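# Balance golf mat and sanding block on a can

## Task

Place the golf mat flat and green side up on top of the upright drink can on the table. Set the sanding block flat on the mat at the mat's tee-free end, no more than 3 cm in from that edge. The can by itself must hold up both objects.

## Robot and tools

Robot: two arms, left_arm and right_arm. left_arm carries a five-finger left hand and right_arm a right hand that mirrors it. In the scene frame the left base sits near (+0.013, +0.239, -0.003) m and the right base near (+0.027, -0.275, -0.001) m. Both face +x, which points out over the table. +z is up, z = 0 is the table top level, and the left arm is on the +y side. Camera left and right do not match arm names. A post stands behind the arms. Loose objects may now and then get a small push from outside.

Hand point: each arm is steered by a point 0.05 m in front of the palm and 0.15 m out from the wrist face. Its +z runs along the straight fingers and +y out of the palm. On the right hand +x points away from the thumb; on the left hand +x points toward the thumb. Straight fingertips reach about 0.06-0.07 m past the point along +z and lie 0.06 m behind it along -y. A wrist bracket on the little-finger side can hit things. Reported positions can be off by a few cm. At rest the hand often sits 1-3 cm (sometimes 5 cm) short of the command, usually lower, and loaded arms may sag.

Row layout (execute_actions and move): one flat list of 28 numbers, each in [-1, 1], holding both arms even if only one moves. Numbers 1-6 are left_arm dx, dy, dz, rx, ry, rz. Numbers 7-12 are the left hand motors in the order little, ring, middle, index, thumb_bend, thumb_turn. Then left force_limit and speed. Numbers 15-28 repeat the same pattern for right_arm and the right hand.

Pose numbers are offsets, not poses. They are measured along scene-frame axes from the arm's Hand target as it stood when the action or move began. The rotation turns about that target's position. 1.0 equals 0.6 m for dx/dy/dz or 180 degrees for rx/ry/rz, and rx, ry, rz together form one rotation vector. Each row of an action counts from that same start, not from the row before. Repeating an offset moves the arm on again. Six zeros ask nothing new of an arm. The controller clips commanded orientation to within 40 degrees of the measured orientation on every step.

Hand motor targets are absolute positions: +1 open (straight; for thumb_turn, beside the palm) and -1 closed (for thumb_turn, opposite the fingers). force_limit runs linearly from about 0 N at -1 to 10 N at +1 (15 N for the two thumb motors). speed rises from near zero at -1 to full at +0.48 and stays full up to +1. For a soft grip, close at speed -0.94 or below. Gripping:
- With the thumb turned in front, the hand closes around objects about 0.035-0.065 m thick, or handles down to about 0.025 m.
- A thumb-tip-to-index pinch can hold light items up to about 0.08 m.
- To keep a hand unchanged, resend the last eight numbers you actually sent it. Before any have been sent, use hand_measured plus hand_force_limit and hand_speed.
- A motor only starts when its target changes by at least 0.002.
- To loosen, send a target more open than hand_measured. To squeeze harder, raise force_limit and send a more closed target.

execute_actions(actions, cameras): actions is a list of actions. Each action is a table of up to 15 rows of 28 numbers, one row per 1/30 s step, and the last row is held to step 15. Images come back only for an empty list or when cameras are named (for example ["all"]).

move(target, speed, blend, blocking, cameras) drives each hand in a straight line toward its target and does not avoid obstacles.
- target is one 28-number row or up to 15 rows. Every row is an offset from the same starting Hand targets.
- speed is in m/s, from 0.002 to 4.3 (default 0.25). Turning is limited to twice that value in rad/s. Give one number, or one per target.
- blend is in metres and rounds the corners between targets; 0 stops at each one.
- blocking=false returns after about 0.5 s while the move keeps going.
- Paths stop after 10 s. Faster moves overshoot and hit harder.
- Its result adds a move: line. The ending is done (within 10 mm and 2 degrees), off_target, moving, held or fault. limits=paced means the pose was clipped; limits=held means a check withheld steps.

Other tools:
- wait(seconds, 0-3600) sends nothing new.
- stop brakes a running move.
- zoom_image(camera, region [x0,y0,x1,y1], at most 504x504 px) enlarges part of the newest image.
- show_instructions shows the reference images.
- finished_scene ends the scene for good; the result must then stand without the robot.

Cameras: cam_head_left, cam_head_right, cam_high, cam_low (all 504x504) and cam_left_wrist, cam_right_wrist (672x504 fisheye). Calibrations were given as OpenCV pinhole or fisheye with T_world_to_cam.

Result lines:
- end_effector_position (m) and end_effector_quat_wxyz are in the scene frame.
- Hand target is the last commanded pose after clipping, and the next offsets count from it.
- hand_measured, hand_stopped_by (moving, target, force, stalled, fault) and hand_load_n (fingertip load, positive when pushed open) list six motor values each, in the row order. A load near 0 can mean the grip was lost.
- Joint torques, velocities and motor temperatures are also reported. A MOTOR HOT line comes at 85 °C; at 100 °C that arm goes limp for 30-60 s.

Avoid:
- dropping or releasing moving parts, or letting anything leave the table;
- slams or hard pushes on fixed or heavy items, or pressing far past contact;
- hands or arms hitting each other, or one hand closing on the other's fingers;
- excessive finger force;
- holding loads or stretched arms long enough to overheat.

To end a push against something, command the target back past the hand point. An arm whose wrist is near its waist axis can swing suddenly.

Each tool is called in YAML: its name, and indented under it one key for each argument.

Reference images:

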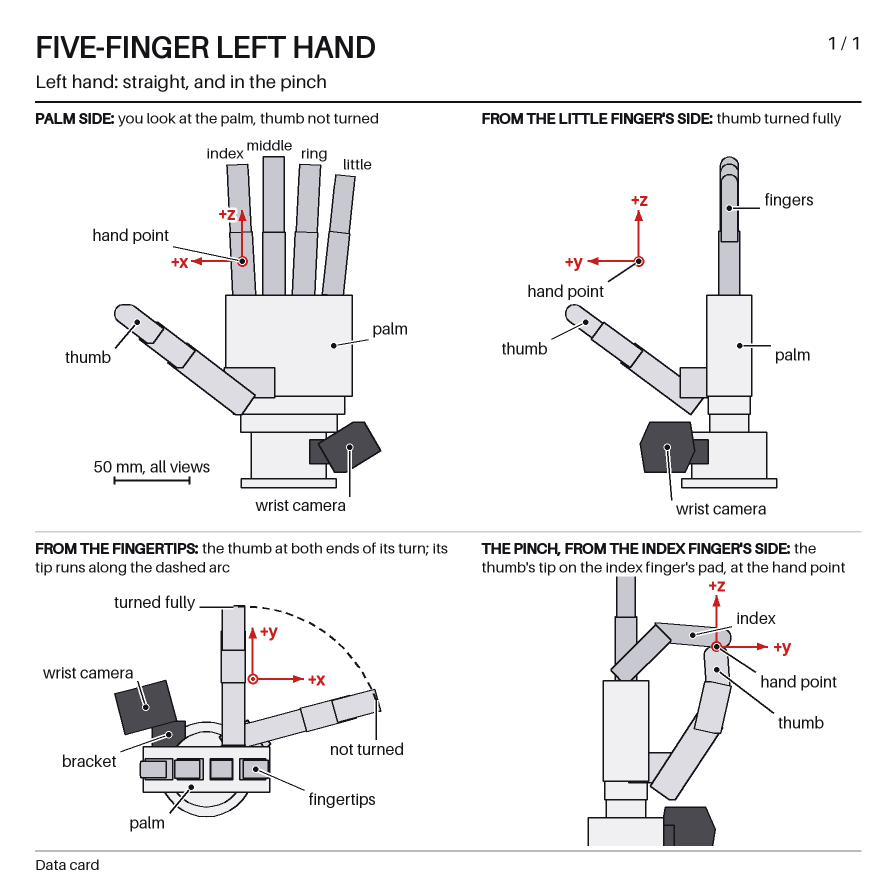

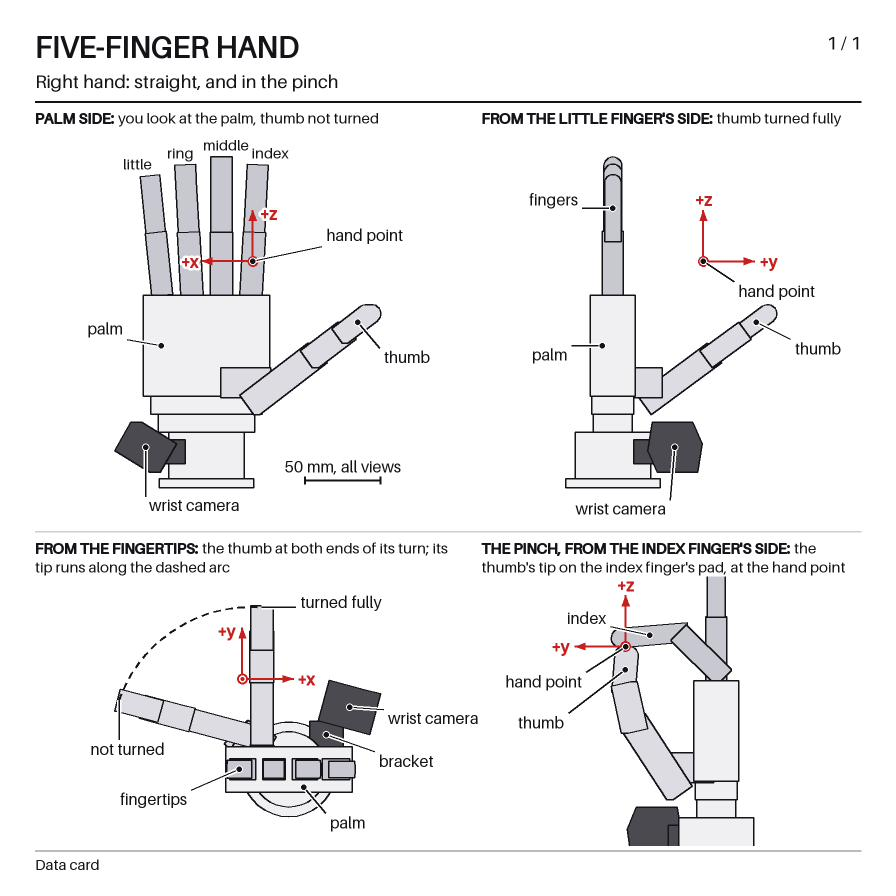

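## Session

execute_actions:
  actions: []

Scene clock: 0.00 s.
left_arm: end_effector_position=(+0.7258, +0.0882, +0.1005) hand_measured=(+1.000, +1.000, +1.000, +1.000, +1.000, +1.000) hand_load_n=(+0.0, +0.0, +0.0, +0.0, +0.0, +0.0) hand_stopped_by=(target, target, target, target, target, target) hand_force_limit=0.00 hand_speed=-0.80 end_effector_quat_wxyz=(+0.047, +0.950, +0.130, +0.281) | right_arm: end_effector_position=(+0.5290, -0.0785, +0.3418) hand_measured=(+1.000, +1.000, +1.000, +1.000, +1.000, +1.000) hand_load_n=(+0.0, +0.0, +0.0, +0.0, +0.0, +0.0) hand_stopped_by=(target, target, target, target, target, target) hand_force_limit=0.00 hand_speed=-0.80 end_effector_quat_wxyz=(+0.079, +0.892, +0.311, +0.318)
Joint positions: left_arm=[-0.171 1.862 1.397 -0.532 -0.077 -1.99] | right_arm=[0.646 1.404 1.5 -1.063 0.305 -1.739]
Joint velocities: within noise
Joint torques (N m): no reading
Motor temperatures (°C): left_arm=[34 35 37 34 37 36] | right_arm=[34 38 30 36 34 32]
Heat: left arm: hottest elbow 37 °C; right arm: hottest shoulder 38 °C.
Hand target: left_arm +0.7320, +0.0871, +0.1025; +0.048, +0.948, +0.130, +0.285 | right_arm +0.5327, -0.0761, +0.3597; +0.074, +0.888, +0.306, +0.336

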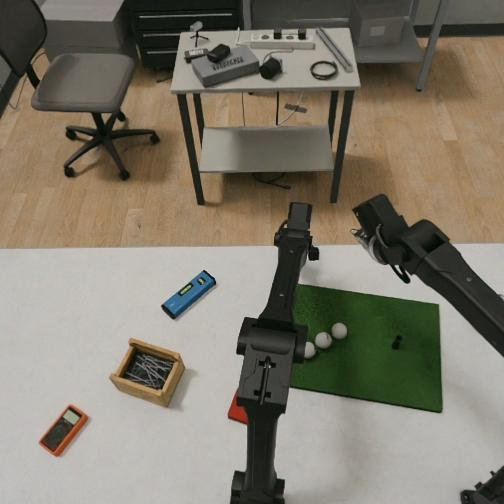

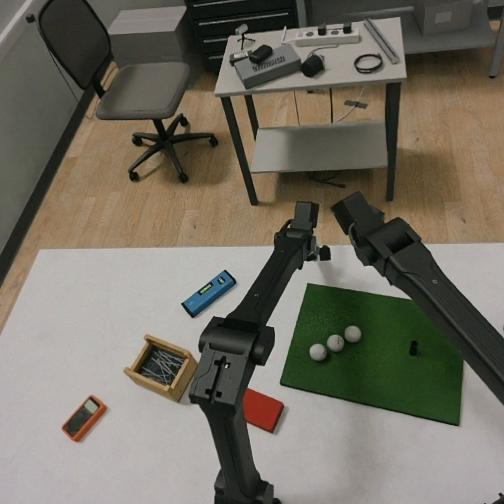

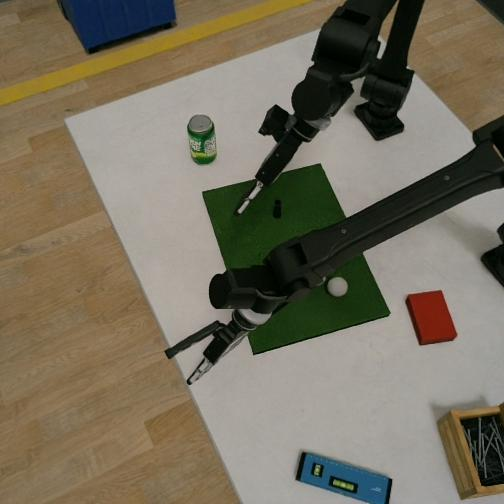

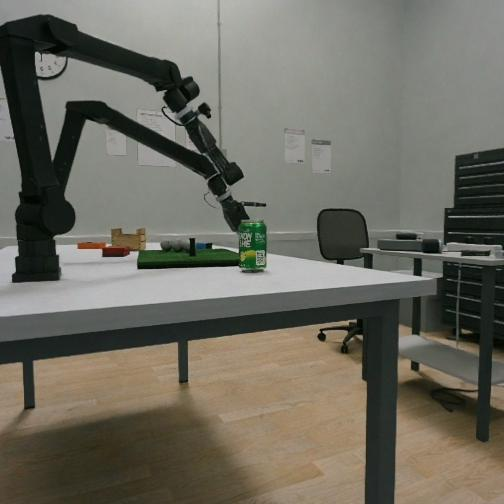

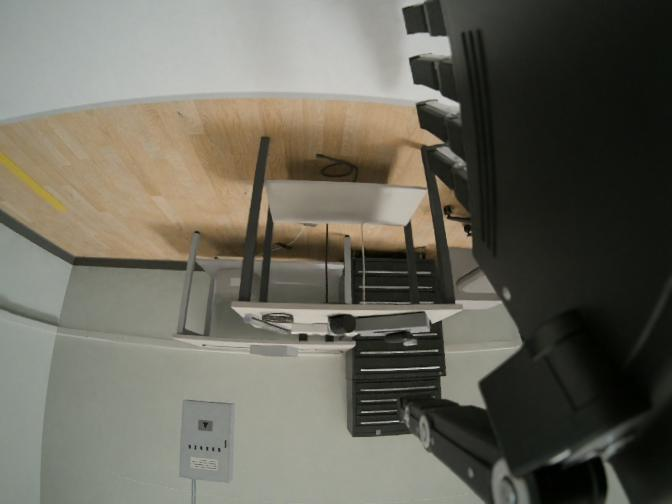

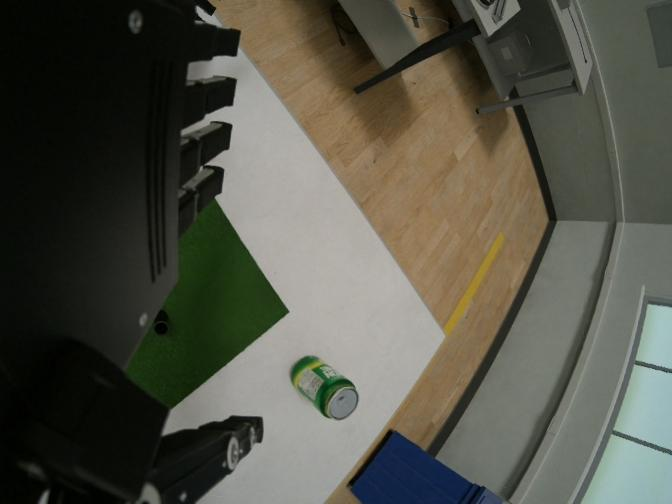

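zoom_image:
  camera: "cam_high"
  region: [190, 100, 470, 370]

zoom_image:
  camera: "cam_low"
  region: [60, 200, 280, 300]

zoom_image:
  camera: "cam_head_right"
  region: [230, 260, 480, 450]

zoom_image:
  camera: "cam_right_wrist"
  region: [100, 180, 460, 460]

Scaled by 1.800.

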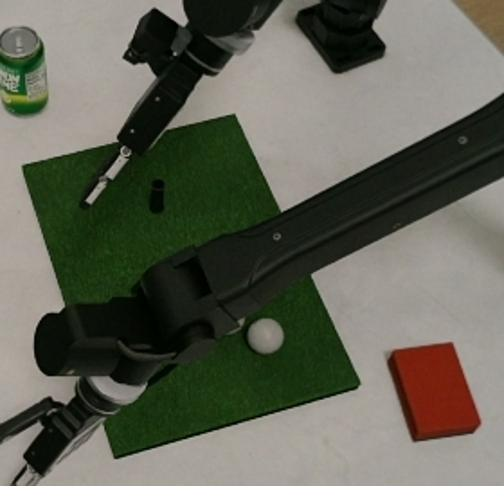

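Scaled by 2.291.

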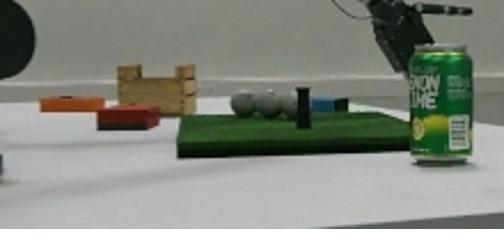

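Scaled by 2.016.

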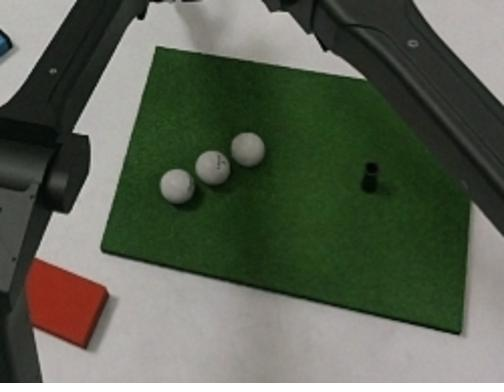

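Scaled by 1.400 from the camera's image (finer frame: 960x720).

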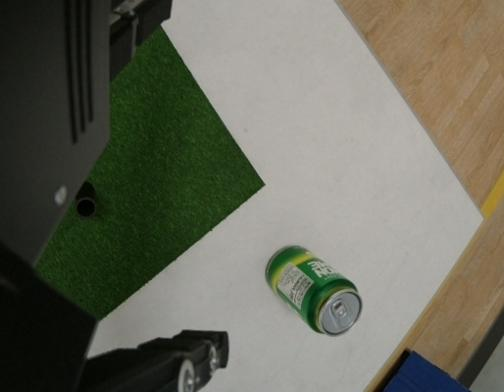

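move:
  target: [-0.50, 0.50, 0.41, 0,0,0, 1,1,1,1,1,1, 0.0, -0.8, -0.35, -0.55, 0.0, 0,0,0, 1,1,1,1,1,1, 0.0, -0.8]
  speed: 0.25
  cameras: ["all"]

Scene clock: 401.97 s.
left_arm: end_effector_position=(+0.4282, +0.3797, +0.3275) hand_measured=(+1.000, +1.000, +1.000, +1.000, +1.000, +1.000) hand_load_n=(+0.0, +0.0, +0.0, +0.0, +0.0, +0.0) hand_stopped_by=(target, target, target, target, target, target) hand_force_limit=0.00 hand_speed=-0.80 end_effector_quat_wxyz=(+0.057, +0.952, +0.134, +0.270) | right_arm: end_effector_position=(+0.3258, -0.4028, +0.3619) hand_measured=(+1.000, +1.000, +1.000, +1.000, +1.000, +1.000) hand_load_n=(+0.0, +0.0, +0.0, +0.0, +0.0, +0.0) hand_stopped_by=(target, target, target, target, target, target) hand_force_limit=0.00 hand_speed=-0.80 end_effector_quat_wxyz=(+0.126, +0.928, +0.133, +0.324)
Joint positions: left_arm=[0.623 1.138 1.223 -1.207 0.346 -1.307] | right_arm=[-0.122 0.731 1.08 -1.211 0.038 -2.04]
Joint torques (N m): left_arm=[1.9 -8.18 14.28 0.54 0.27 0.18] | right_arm=[0.38 0.15 7.94 1.47 -0.05 -0.09]
Motor temperatures (°C): left_arm=[34 36 45 32 36 35] | right_arm=[32 38 41 35 34 31]
Heat: left arm: hottest elbow 45 °C; right arm: hottest elbow 41 °C.
Hand target: left_arm +0.4320, +0.3870, +0.3486; +0.048, +0.948, +0.130, +0.285 | right_arm +0.3228, -0.4061, +0.3599; +0.075, +0.888, +0.306, +0.336
Off the commanded pose: left_arm 0.023 m, 2 deg | right_arm 0.005 m, 21 deg.
joint sent to its limit (right arm) — joint 6 (wrist roll), lower limit. The joint targets are off in orientation, not in position.
move: off_target (left_arm, right_arm)
cam_left_wrist: T_world_to_cam=[[0.00384, 0.99979, -0.02014, -0.37636], [0.40892, 0.01681, 0.91242, -0.48766], [0.91256, -0.01174, -0.40877, -0.13824]] pos_world=[0.32702, 0.38285, 0.38086]
cam_right_wrist: T_world_to_cam=[[0.32626, -0.80994, 0.48739, -0.61572], [-0.9221, -0.38617, -0.02448, 0.1547], [0.20805, -0.44144, -0.87284, 0.18646]] pos_world=[0.30474, -0.35665, 0.46663]

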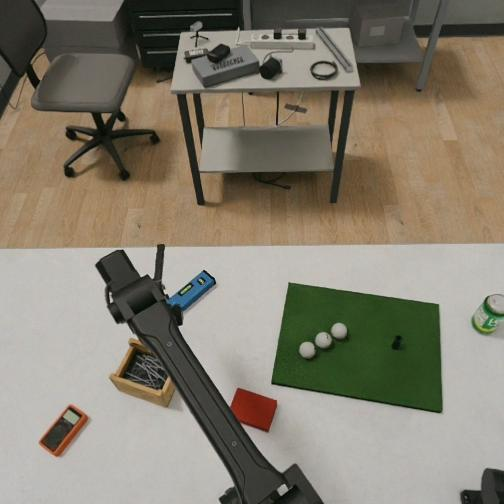

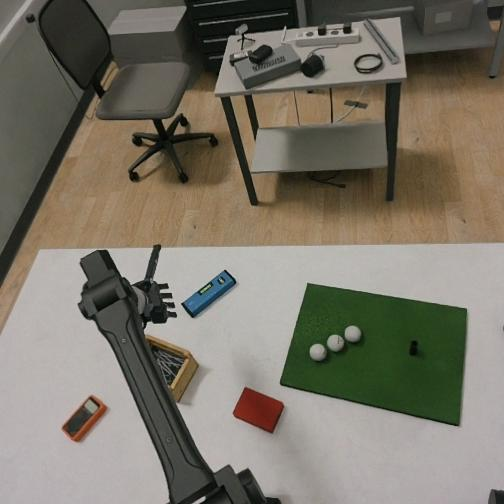

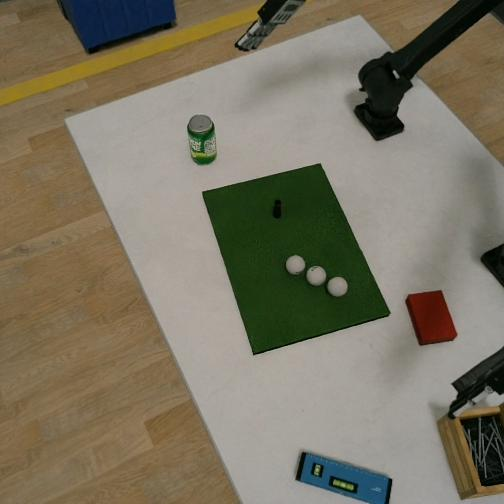

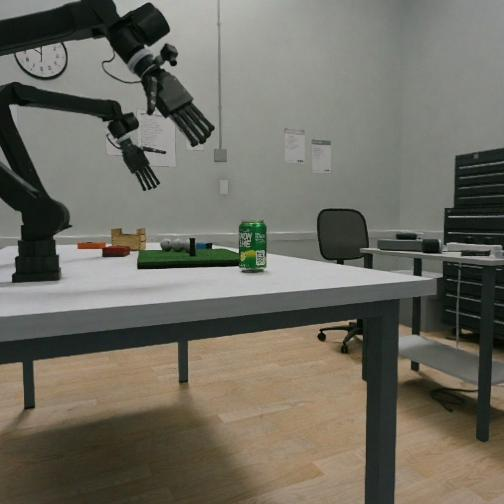

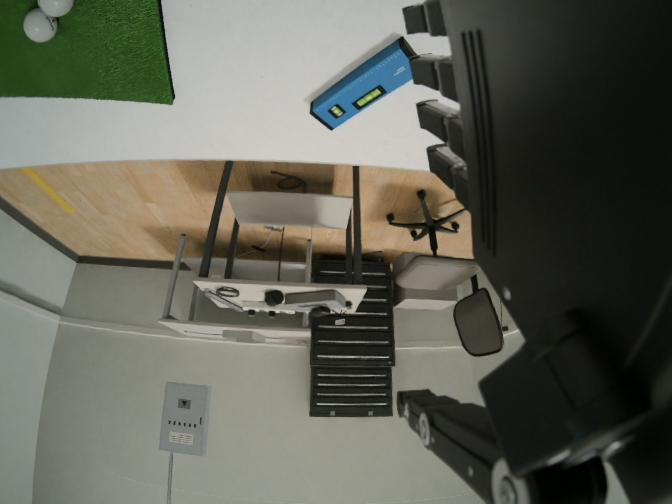

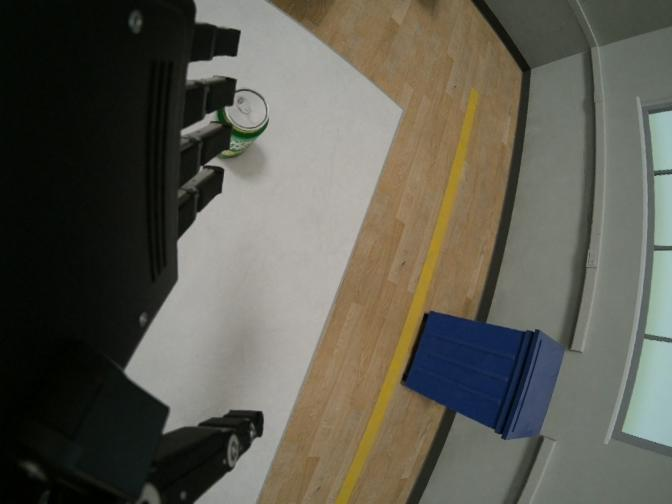

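zoom_image:
  camera: "cam_high"
  region: [180, 100, 504, 424]

zoom_image:
  camera: "cam_head_left"
  region: [30, 320, 290, 480]

zoom_image:
  camera: "cam_low"
  region: [60, 215, 280, 285]

zoom_image:
  camera: "cam_head_left"
  region: [260, 270, 504, 424]

Scaled by 1.556.

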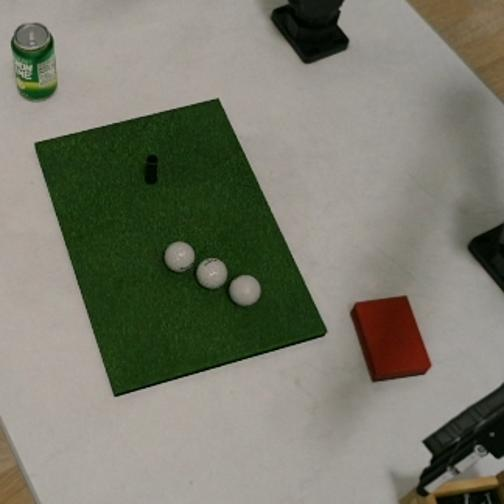

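Scaled by 1.938.

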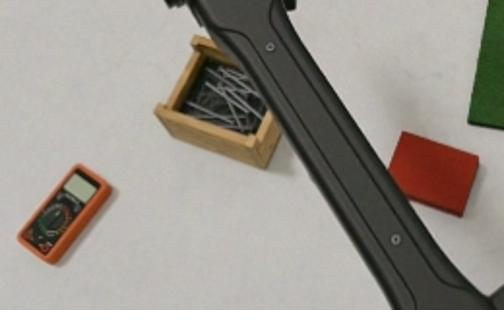

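Scaled by 2.291.

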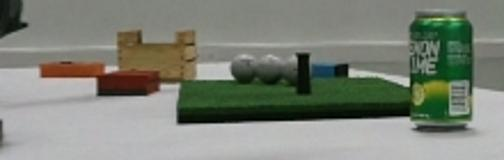

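Scaled by 2.066.

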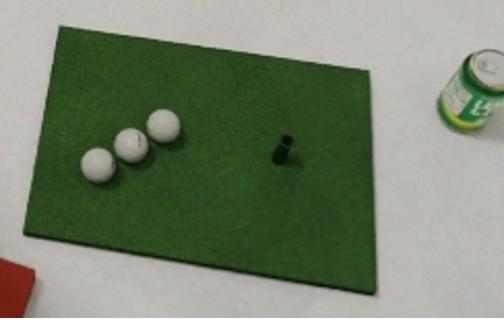

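move:
  target: [0.0017, -0.617, -0.248, 0.396, -0.0685, -0.437, -1, -1, 0.5, 0.5, 0.7, -1, -0.4, -0.3, 0,0,0,0,0,0, 1,1,1,1,1,1, 0.0, -0.8]
  speed: 0.25
  cameras: ["all"]

Scene clock: 526.93 s.
left_arm: end_effector_position=(+0.4304, +0.0236, +0.2005) hand_measured=(-1.000, -1.000, +0.500, +0.500, +0.700, -1.000) hand_load_n=(+0.0, +0.0, +0.0, +0.0, +0.0, +0.0) hand_stopped_by=(target, target, target, target, target, target) hand_force_limit=-0.40 hand_speed=-0.30 end_effector_quat_wxyz=(-0.297, +0.649, -0.635, +0.296) | right_arm: end_effector_position=(+0.3258, -0.4028, +0.3619) hand_measured=(+1.000, +1.000, +1.000, +1.000, +1.000, +1.000) hand_load_n=(+0.0, +0.0, +0.0, +0.0, +0.0, +0.0) hand_stopped_by=(target, target, target, target, target, target) hand_force_limit=0.00 hand_speed=-0.80 end_effector_quat_wxyz=(+0.126, +0.928, +0.133, +0.324)
Joint positions: left_arm=[-0.541 1.161 0.956 -0.58 -0.411 -0.388] | right_arm=[-0.122 0.731 1.08 -1.211 0.038 -2.04]
Joint torques (N m): left_arm=[0.26 -8.23 11.21 2.14 -0.3 0.16] | right_arm=[0.79 0.21 7.97 1.66 -0.05 -0.05]
Motor temperatures (°C): left_arm=[33 34 50 32 35 34] | right_arm=[32 36 38 34 33 31]
Heat: left arm: hottest elbow 50 °C; right arm: hottest elbow 38 °C.
Hand target: left_arm +0.4330, +0.0168, +0.1999; -0.299, +0.641, -0.640, +0.299 | right_arm +0.3228, -0.4061, +0.3599; +0.075, +0.888, +0.306, +0.336
Off the commanded pose: left_arm 0.007 m, 1 deg | right_arm 0.005 m, 21 deg.
joint sent to its limit (right arm) — joint 6 (wrist roll), lower limit. The joint targets are off in orientation, not in position.
move: done
cam_left_wrist: T_world_to_cam=[[0.614, -0.26438, 0.74371, -0.40881], [-0.56642, -0.8038, 0.18188, 0.21881], [0.54971, -0.53293, -0.64328, 0.01911]] pos_world=[0.36444, 0.07798, 0.27653]
cam_right_wrist: T_world_to_cam=[[0.32626, -0.80994, 0.48739, -0.61572], [-0.9221, -0.38617, -0.02448, 0.1547], [0.20805, -0.44144, -0.87284, 0.18646]] pos_world=[0.30474, -0.35665, 0.46663]

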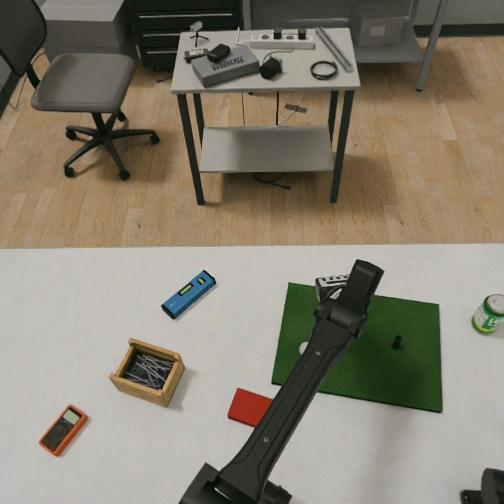

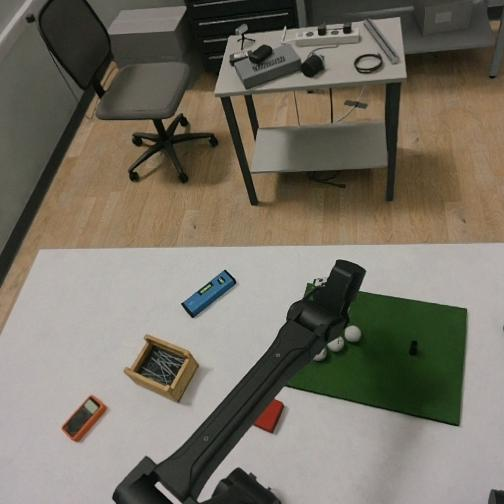

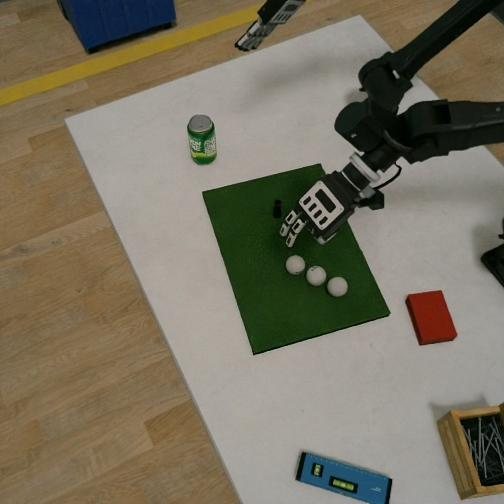

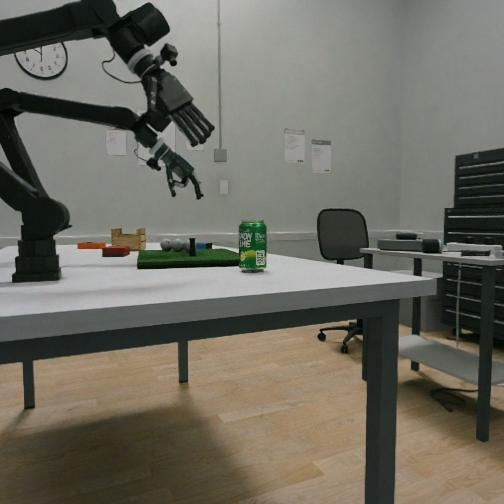

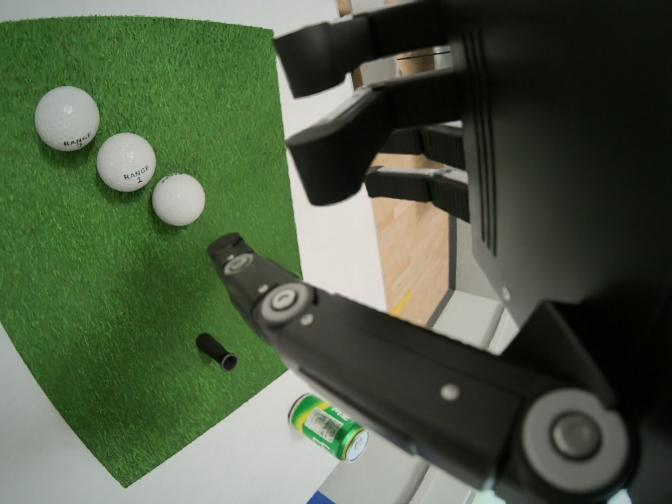

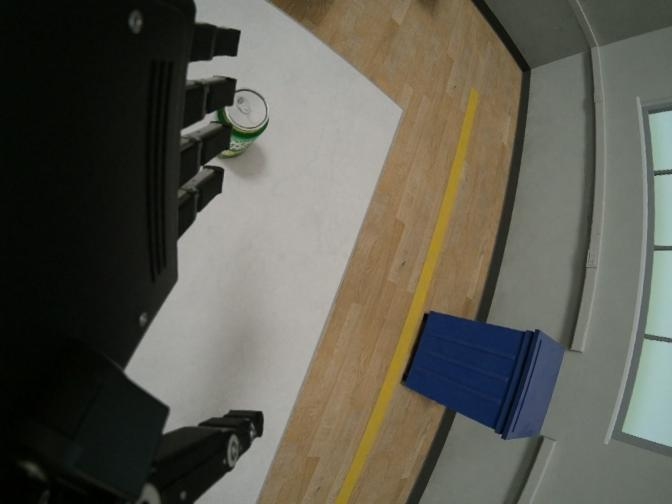

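move:
  target: [-0.005, -0.0113, -0.225, 0, 0, 0, -1, -1, 0.5, 0.5, 0.7, -1, -0.4, -0.3, 0,0,0,0,0,0, 1,1,1,1,1,1, 0.0, -0.8]
  speed: 0.12
  cameras: ["cam_left_wrist", "cam_high"]

Scene clock: 568.03 s.
left_arm: end_effector_position=(+0.4347, +0.0164, +0.0730) hand_measured=(-1.000, -1.000, +0.500, +0.500, +0.700, -1.000) hand_load_n=(+0.0, +0.0, +0.0, +0.0, +0.0, +0.0) hand_stopped_by=(target, target, target, target, target, target) hand_force_limit=-0.40 hand_speed=-0.30 end_effector_quat_wxyz=(-0.302, +0.645, -0.635, +0.300) | right_arm: end_effector_position=(+0.3258, -0.4028, +0.3619) hand_measured=(+1.000, +1.000, +1.000, +1.000, +1.000, +1.000) hand_load_n=(+0.0, +0.0, +0.0, +0.0, +0.0, +0.0) hand_stopped_by=(target, target, target, target, target, target) hand_force_limit=0.00 hand_speed=-0.80 end_effector_quat_wxyz=(+0.126, +0.928, +0.133, +0.324)
Joint positions: left_arm=[-0.555 1.331 0.728 -0.173 -0.425 -0.387] | right_arm=[-0.122 0.731 1.08 -1.211 0.038 -2.04]
Joint torques (N m): left_arm=[-0.15 -9.41 8.7 2.18 -0.31 0.07] | right_arm=[0.5 -0.09 8.01 1.28 -0.09 -0.08]
Heat: left arm: hottest elbow 47 °C; right arm: hottest elbow 38 °C.
Hand target: left_arm +0.4299, +0.0100, +0.0649; -0.299, +0.641, -0.640, +0.299 | right_arm +0.3228, -0.4061, +0.3599; +0.075, +0.888, +0.306, +0.336
Off the commanded pose: left_arm 0.011 m, 1 deg | right_arm 0.005 m, 21 deg.
joint sent to its limit (right arm) — joint 6 (wrist roll), lower limit. The joint targets are off in orientation, not in position.
move: off_target (left_arm)
cam_left_wrist: T_world_to_cam=[[0.60323, -0.26991, 0.75051, -0.31431], [-0.5723, -0.80189, 0.1716, 0.24193], [0.55551, -0.53303, -0.63819, -0.072]] pos_world=[0.36805, 0.07079, 0.14843]
Images, in order (width x height): cam_high 504x504, cam_left_wrist 672x504.

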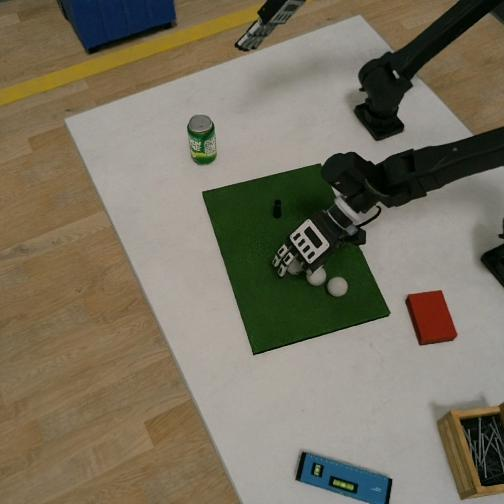

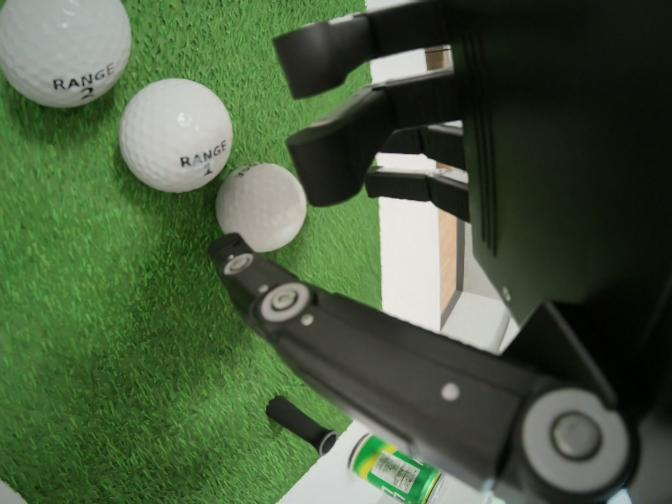

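move:
  target: [-0.0172, -0.004, -0.0417, 0, 0, 0, -1, -1, 0.5, 0.5, 0.7, -1, -0.4, -0.3, 0,0,0,0,0,0, 1,1,1,1,1,1, 0.0, -0.8]
  speed: 0.08
  cameras: ["cam_left_wrist", "cam_high", "cam_low"]

Scene clock: 590.17 s.
left_arm: end_effector_position=(+0.4248, +0.0133, +0.0486) hand_measured=(-1.000, -1.000, +0.500, +0.500, +0.700, -1.000) hand_load_n=(+0.0, +0.5, +0.0, +0.0, +0.0, +0.0) hand_stopped_by=(target, target, target, target, target, target) hand_force_limit=-0.40 hand_speed=-0.30 end_effector_quat_wxyz=(-0.303, +0.642, -0.637, +0.300) | right_arm: end_effector_position=(+0.3258, -0.4028, +0.3619) hand_measured=(+1.000, +1.000, +1.000, +1.000, +1.000, +1.000) hand_load_n=(+0.0, +0.0, +0.0, +0.0, +0.0, +0.0) hand_stopped_by=(target, target, target, target, target, target) hand_force_limit=0.00 hand_speed=-0.80 end_effector_quat_wxyz=(+0.126, +0.928, +0.133, +0.324)
Joint positions: left_arm=[-0.577 1.362 0.678 -0.097 -0.44 -0.398] | right_arm=[-0.122 0.731 1.08 -1.211 0.038 -2.04]
Joint torques (N m): left_arm=[-0.09 -9.23 8.24 2.11 -0.32 -0.01] | right_arm=[0.32 -0.62 8.01 1.51 -0.11 -0.1]
Heat: left arm: hottest elbow 46 °C; right arm: hottest elbow 38 °C.
Hand target: left_arm +0.4196, +0.0076, +0.0397; -0.299, +0.641, -0.640, +0.299 | right_arm +0.3228, -0.4061, +0.3599; +0.075, +0.888, +0.306, +0.336
Off the commanded pose: left_arm 0.012 m, 1 deg | right_arm 0.005 m, 21 deg.
joint sent to its limit (right arm) — joint 6 (wrist roll), lower limit. The joint targets are off in orientation, not in position.
move: off_target (left_arm)
cam_left_wrist: T_world_to_cam=[[0.60059, -0.27511, 0.75074, -0.28962], [-0.57641, -0.79969, 0.16808, 0.23986], [0.55412, -0.53368, -0.63886, -0.0831]] pos_world=[0.35825, 0.06779, 0.12403]
Images, in order (width x height): cam_high 504x504, cam_low 504x504, cam_left_wrist 672x504.

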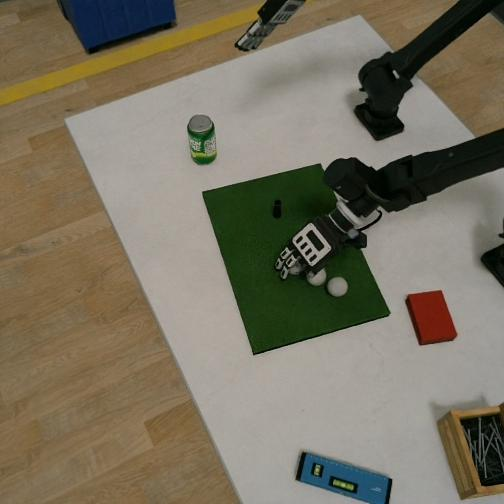

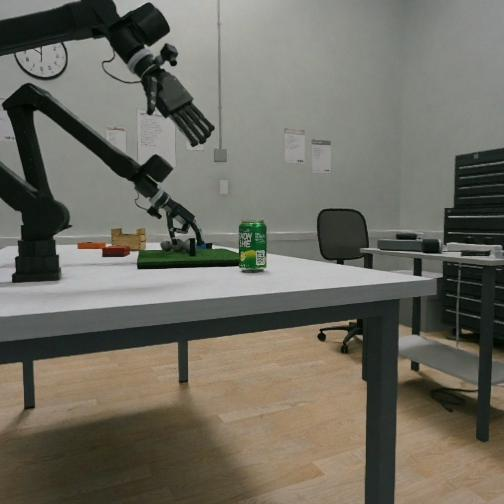

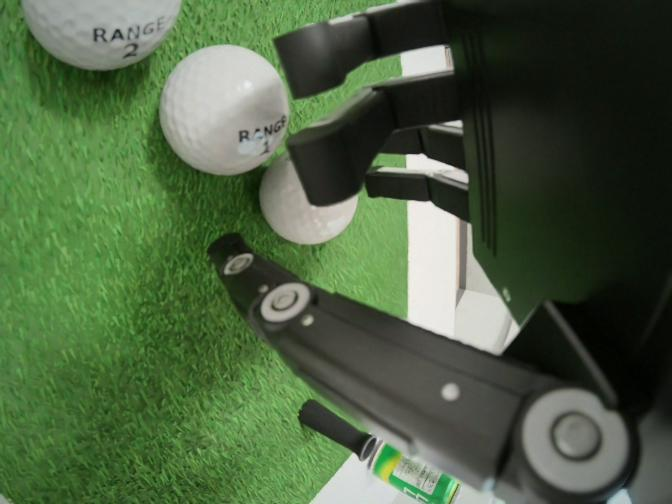

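move:
  target: [0, 0, 0, 0, 0, 0, -1, -1, 0.0, 0.0, 0.2, -1, -0.6, -0.9, 0,0,0,0,0,0, 1,1,1,1,1,1, 0.0, -0.8]
  cameras: ["cam_left_wrist", "cam_high"]

Scene clock: 638.13 s.
left_arm: end_effector_position=(+0.4249, +0.0133, +0.0486) hand_measured=(-1.000, -1.000, +0.102, +0.092, +0.492, -1.000) hand_load_n=(+0.0, +0.0, +2.0, +2.0, +3.0, +0.0) hand_stopped_by=(target, target, force, force, force, target) hand_force_limit=-0.60 hand_speed=-0.90 end_effector_quat_wxyz=(-0.303, +0.642, -0.637, +0.300) | right_arm: end_effector_position=(+0.3258, -0.4028, +0.3619) hand_measured=(+1.000, +1.000, +1.000, +1.000, +1.000, +1.000) hand_load_n=(+0.0, +0.0, +0.0, +0.0, +0.0, +0.0) hand_stopped_by=(target, target, target, target, target, target) hand_force_limit=0.00 hand_speed=-0.80 end_effector_quat_wxyz=(+0.126, +0.928, +0.133, +0.324)
Joint positions: left_arm=[-0.577 1.362 0.678 -0.097 -0.44 -0.398] | right_arm=[-0.122 0.731 1.08 -1.211 0.038 -2.04]
Joint torques (N m): left_arm=[-0.15 -9.17 8.23 2.13 -0.31 0.01] | right_arm=[0.73 0.73 7.88 1.32 0.03 -0.07]
Motor temperatures (°C): left_arm=[33 34 45 32 35 34] | right_arm=[32 36 38 34 33 31]
Heat: left arm: hottest elbow 45 °C; right arm: hottest elbow 38 °C.
Hand target: left_arm +0.4196, +0.0076, +0.0397; -0.299, +0.641, -0.641, +0.299 | right_arm +0.3228, -0.4061, +0.3599; +0.075, +0.888, +0.306, +0.336
Off the commanded pose: left_arm 0.012 m, 1 deg | right_arm 0.005 m, 21 deg.
joint sent to its limit (right arm) — joint 6 (wrist roll), lower limit. The joint targets are off in orientation, not in position.
move: done
cam_left_wrist: T_world_to_cam=[[0.6005, -0.2751, 0.75081, -0.2896], [-0.57621, -0.79989, 0.16778, 0.23984], [0.55441, -0.53338, -0.63885, -0.08322]] pos_world=[0.35825, 0.06779, 0.12403]
Images, in order (width x height): cam_high 504x504, cam_left_wrist 672x504.

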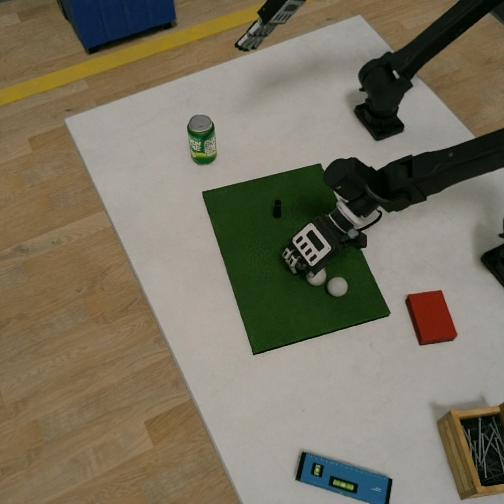

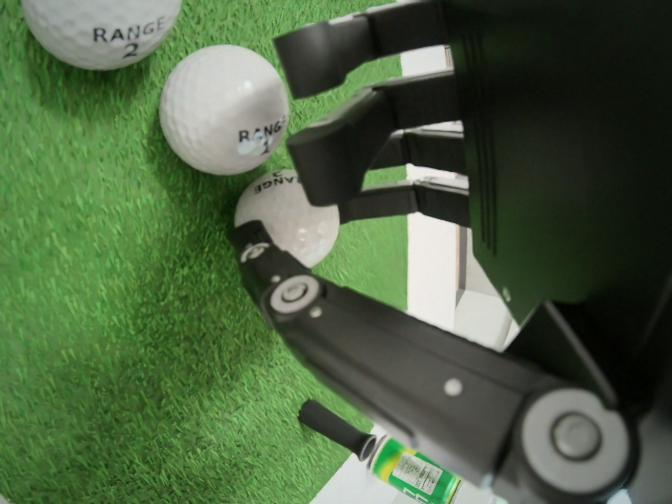

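move:
  target: [0, 0, 0.25, 0, 0, 0, -1, -1, 0.0, 0.0, 0.2, -1, -0.6, -0.9, 0,0,0,0,0,0, 1,1,1,1,1,1, 0.0, -0.8]
  cameras: ["cam_left_wrist", "cam_high", "cam_head_left", "cam_head_right"]
  speed: 0.12

zoom_image:
  camera: "cam_head_left"
  region: [90, 320, 210, 420]

zoom_image:
  camera: "cam_head_right"
  region: [100, 320, 220, 420]

zoom_image:
  camera: "cam_high"
  region: [404, 380, 504, 504]

Scene clock: 650.13 s.
left_arm: end_effector_position=(+0.4106, +0.0225, +0.1638) hand_measured=(-1.000, -1.000, +0.102, +0.092, +0.492, -1.000) hand_load_n=(+0.0, +0.0, +2.0, +2.0, +3.0, +0.5) hand_stopped_by=(target, target, force, force, force, target) hand_force_limit=-0.60 hand_speed=-0.90 end_effector_quat_wxyz=(-0.298, +0.645, -0.647, +0.277) | right_arm: end_effector_position=(+0.3258, -0.4028, +0.3619) hand_measured=(+1.000, +1.000, +1.000, +1.000, +1.000, +1.000) hand_load_n=(+0.0, +0.0, +0.0, +0.0, +0.0, +0.0) hand_stopped_by=(target, target, target, target, target, target) hand_force_limit=0.00 hand_speed=-0.80 end_effector_quat_wxyz=(+0.126, +0.928, +0.133, +0.324)
Joint positions: left_arm=[-0.577 1.164 0.877 -0.545 -0.44 -0.4] | right_arm=[-0.122 0.731 1.08 -1.211 0.038 -2.04]
Joint torques (N m): left_arm=[-0.15 -9.41 14.46 0.96 -0.3 0.03] | right_arm=[0.91 -0.03 8.28 1.32 -0.06 -0.11]
Heat: left arm: hottest elbow 44 °C; right arm: hottest elbow 38 °C.
Hand target: left_arm +0.4195, +0.0076, +0.1897; -0.299, +0.641, -0.640, +0.299 | right_arm +0.3228, -0.4061, +0.3599; +0.075, +0.888, +0.306, +0.336
Off the commanded pose: left_arm 0.031 m, 3 deg | right_arm 0.005 m, 21 deg.
joint sent to its limit (right arm) — joint 6 (wrist roll), lower limit. The joint targets are off in orientation, not in position.
move: off_target (left_arm)
cam_left_wrist: T_world_to_cam=[[0.63291, -0.29449, 0.71603, -0.3722], [-0.568, -0.80508, 0.17095, 0.21593], [0.52612, -0.5149, -0.67681, 0.02055]] pos_world=[0.3474, 0.07481, 0.24351]
Images, in order (width x height): cam_head_left 504x504, cam_head_right 504x504, cam_high 504x504, cam_left_wrist 672x504.

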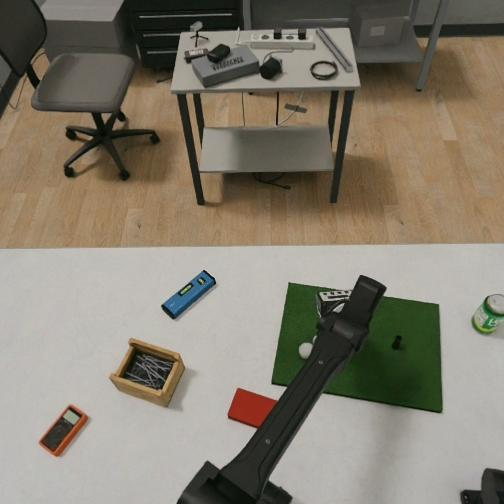

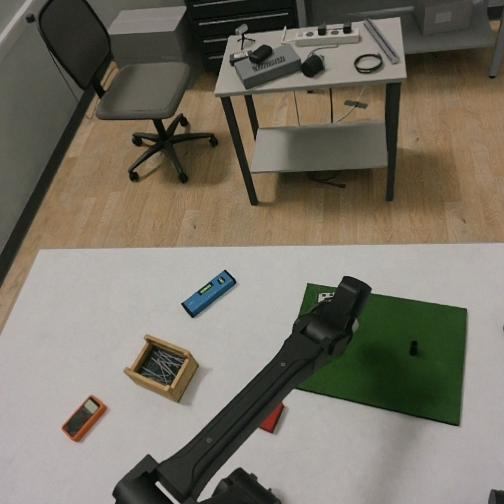

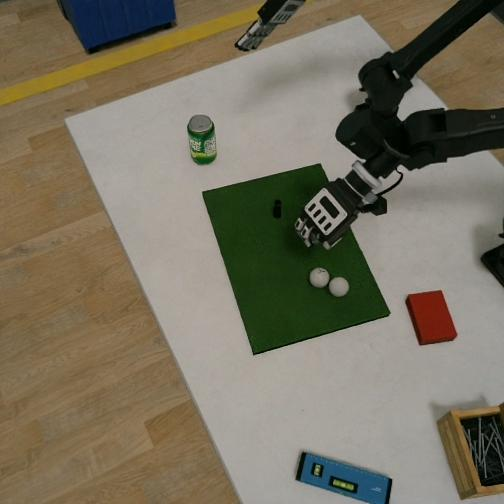

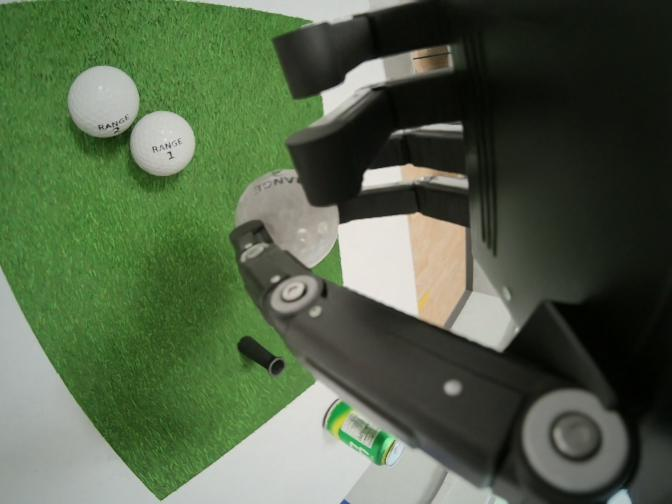

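Scaled by 4.200.

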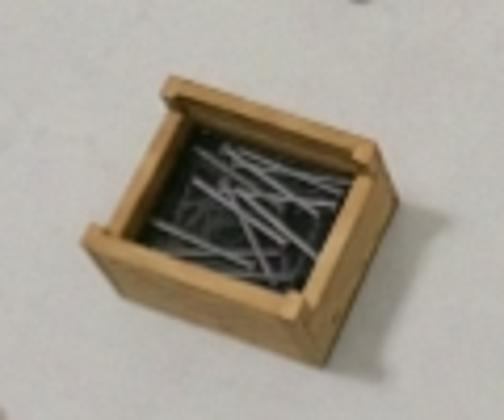

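Scaled by 4.200.

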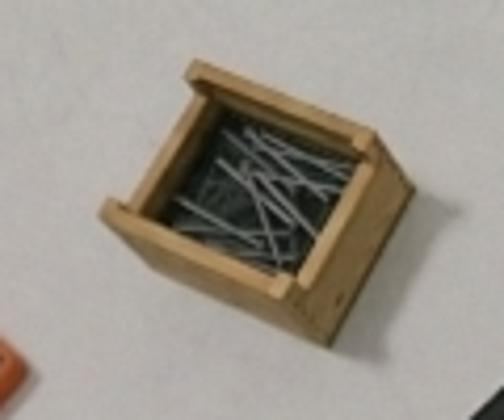

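Scaled by 4.065.

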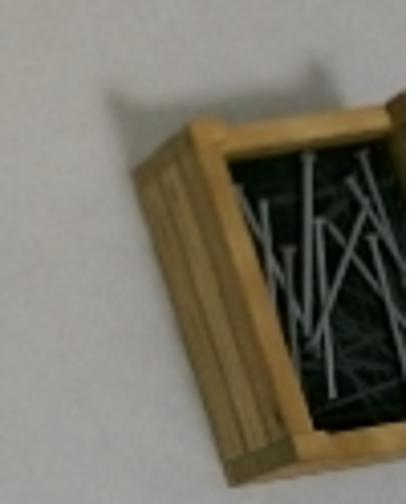

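move:
  target: [-0.134, 0.84, 0.06, 0, 0, 0.333, -1, -1, 0.0, 0.0, 0.2, -1, -0.6, -0.9, 0,0,0,0,0,0, 1,1,1,1,1,1, 0.0, -0.8]
  cameras: ["cam_left_wrist", "cam_high", "cam_head_left", "cam_head_right"]
  speed: 0.25

Scene clock: 700.80 s.
left_arm: end_effector_position=(+0.3249, +0.4958, +0.1988) hand_measured=(-1.000, -1.000, +0.102, +0.092, +0.492, -1.000) hand_load_n=(+0.0, +0.5, +2.0, +2.0, +3.0, +0.0) hand_stopped_by=(target, target, force, force, force, target) hand_force_limit=-0.60 hand_speed=-0.90 end_effector_quat_wxyz=(-0.387, +0.885, -0.241, +0.096) | right_arm: end_effector_position=(+0.3258, -0.4028, +0.3619) hand_measured=(+1.000, +1.000, +1.000, +1.000, +1.000, +1.000) hand_load_n=(+0.0, +0.0, +0.0, +0.0, +0.0, +0.0) hand_stopped_by=(target, target, target, target, target, target) hand_force_limit=0.00 hand_speed=-0.80 end_effector_quat_wxyz=(+0.126, +0.928, +0.133, +0.324)
Joint positions: left_arm=[0.659 0.988 0.85 -0.654 -0.289 -0.259] | right_arm=[-0.122 0.731 1.08 -1.211 0.038 -2.04]
Joint torques (N m): left_arm=[1.79 -5.6 15.25 2.22 -0.1 0.21] | right_arm=[1.03 0.32 7.94 1.72 -0.09 -0.08]
Heat: left arm: hottest elbow 46 °C; right arm: hottest elbow 38 °C.
Hand target: left_arm +0.3391, +0.5116, +0.2258; -0.408, +0.875, -0.235, +0.110 | right_arm +0.3228, -0.4061, +0.3599; +0.075, +0.888, +0.306, +0.336
Off the commanded pose: left_arm 0.034 m, 3 deg | right_arm 0.005 m, 21 deg.
joint sent to its limit (right arm) — joint 6 (wrist roll), lower limit. The joint targets are off in orientation, not in position.
move: off_target (left_arm)
cam_left_wrist: T_world_to_cam=[[0.57421, 0.4103, 0.70847, -0.53247], [0.40365, -0.89475, 0.19102, 0.26708], [0.71228, 0.17629, -0.67939, -0.06963]] pos_world=[0.24754, 0.46972, 0.27891]
Images, in order (width x height): cam_head_left 504x504, cam_head_right 504x504, cam_high 504x504, cam_left_wrist 672x504.

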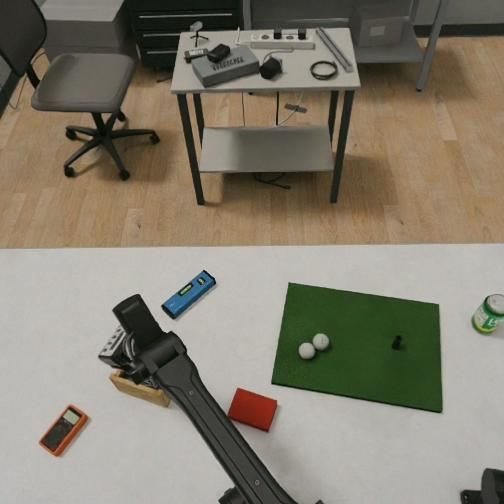

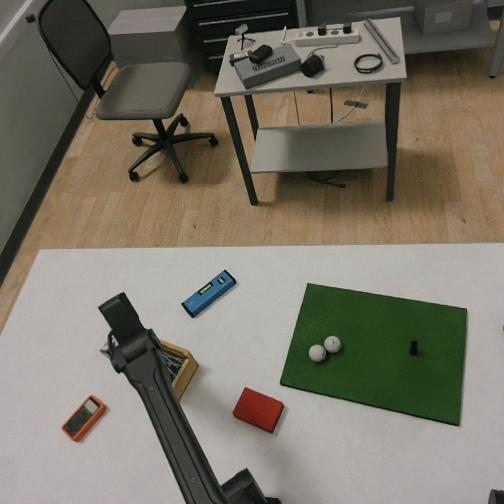

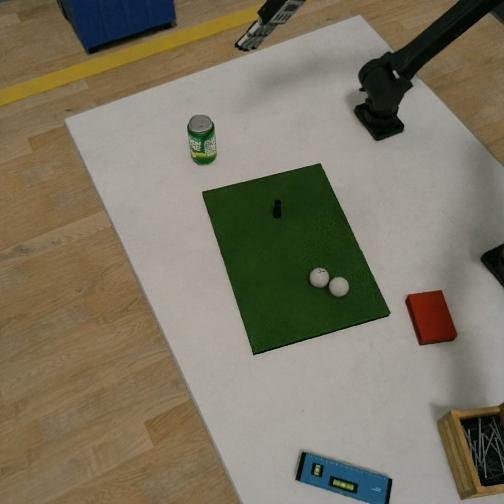

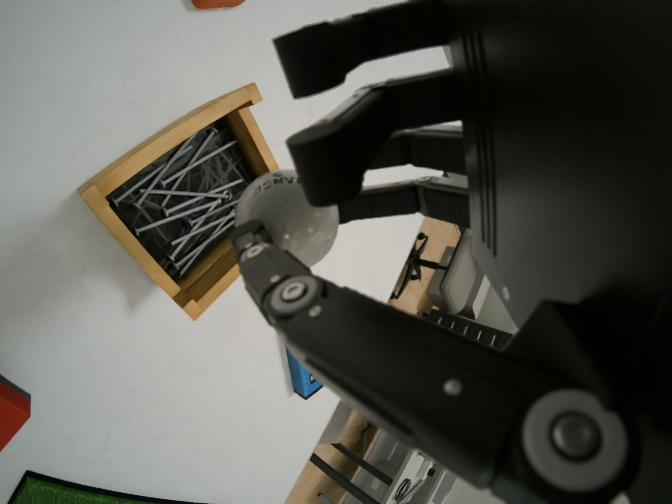

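zoom_image:
  camera: "cam_left_wrist"
  region: [60, 70, 300, 330]

Scaled by 1.938 from the camera's image (finer frame: 960x720).

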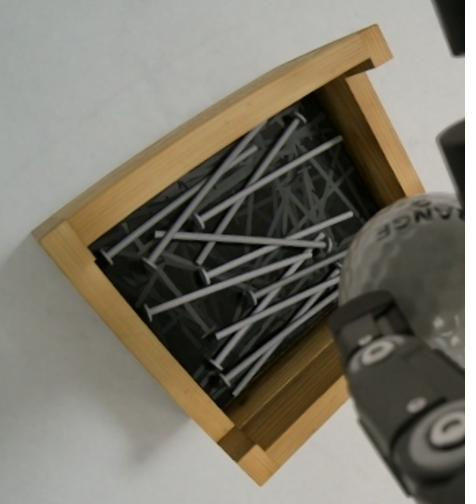

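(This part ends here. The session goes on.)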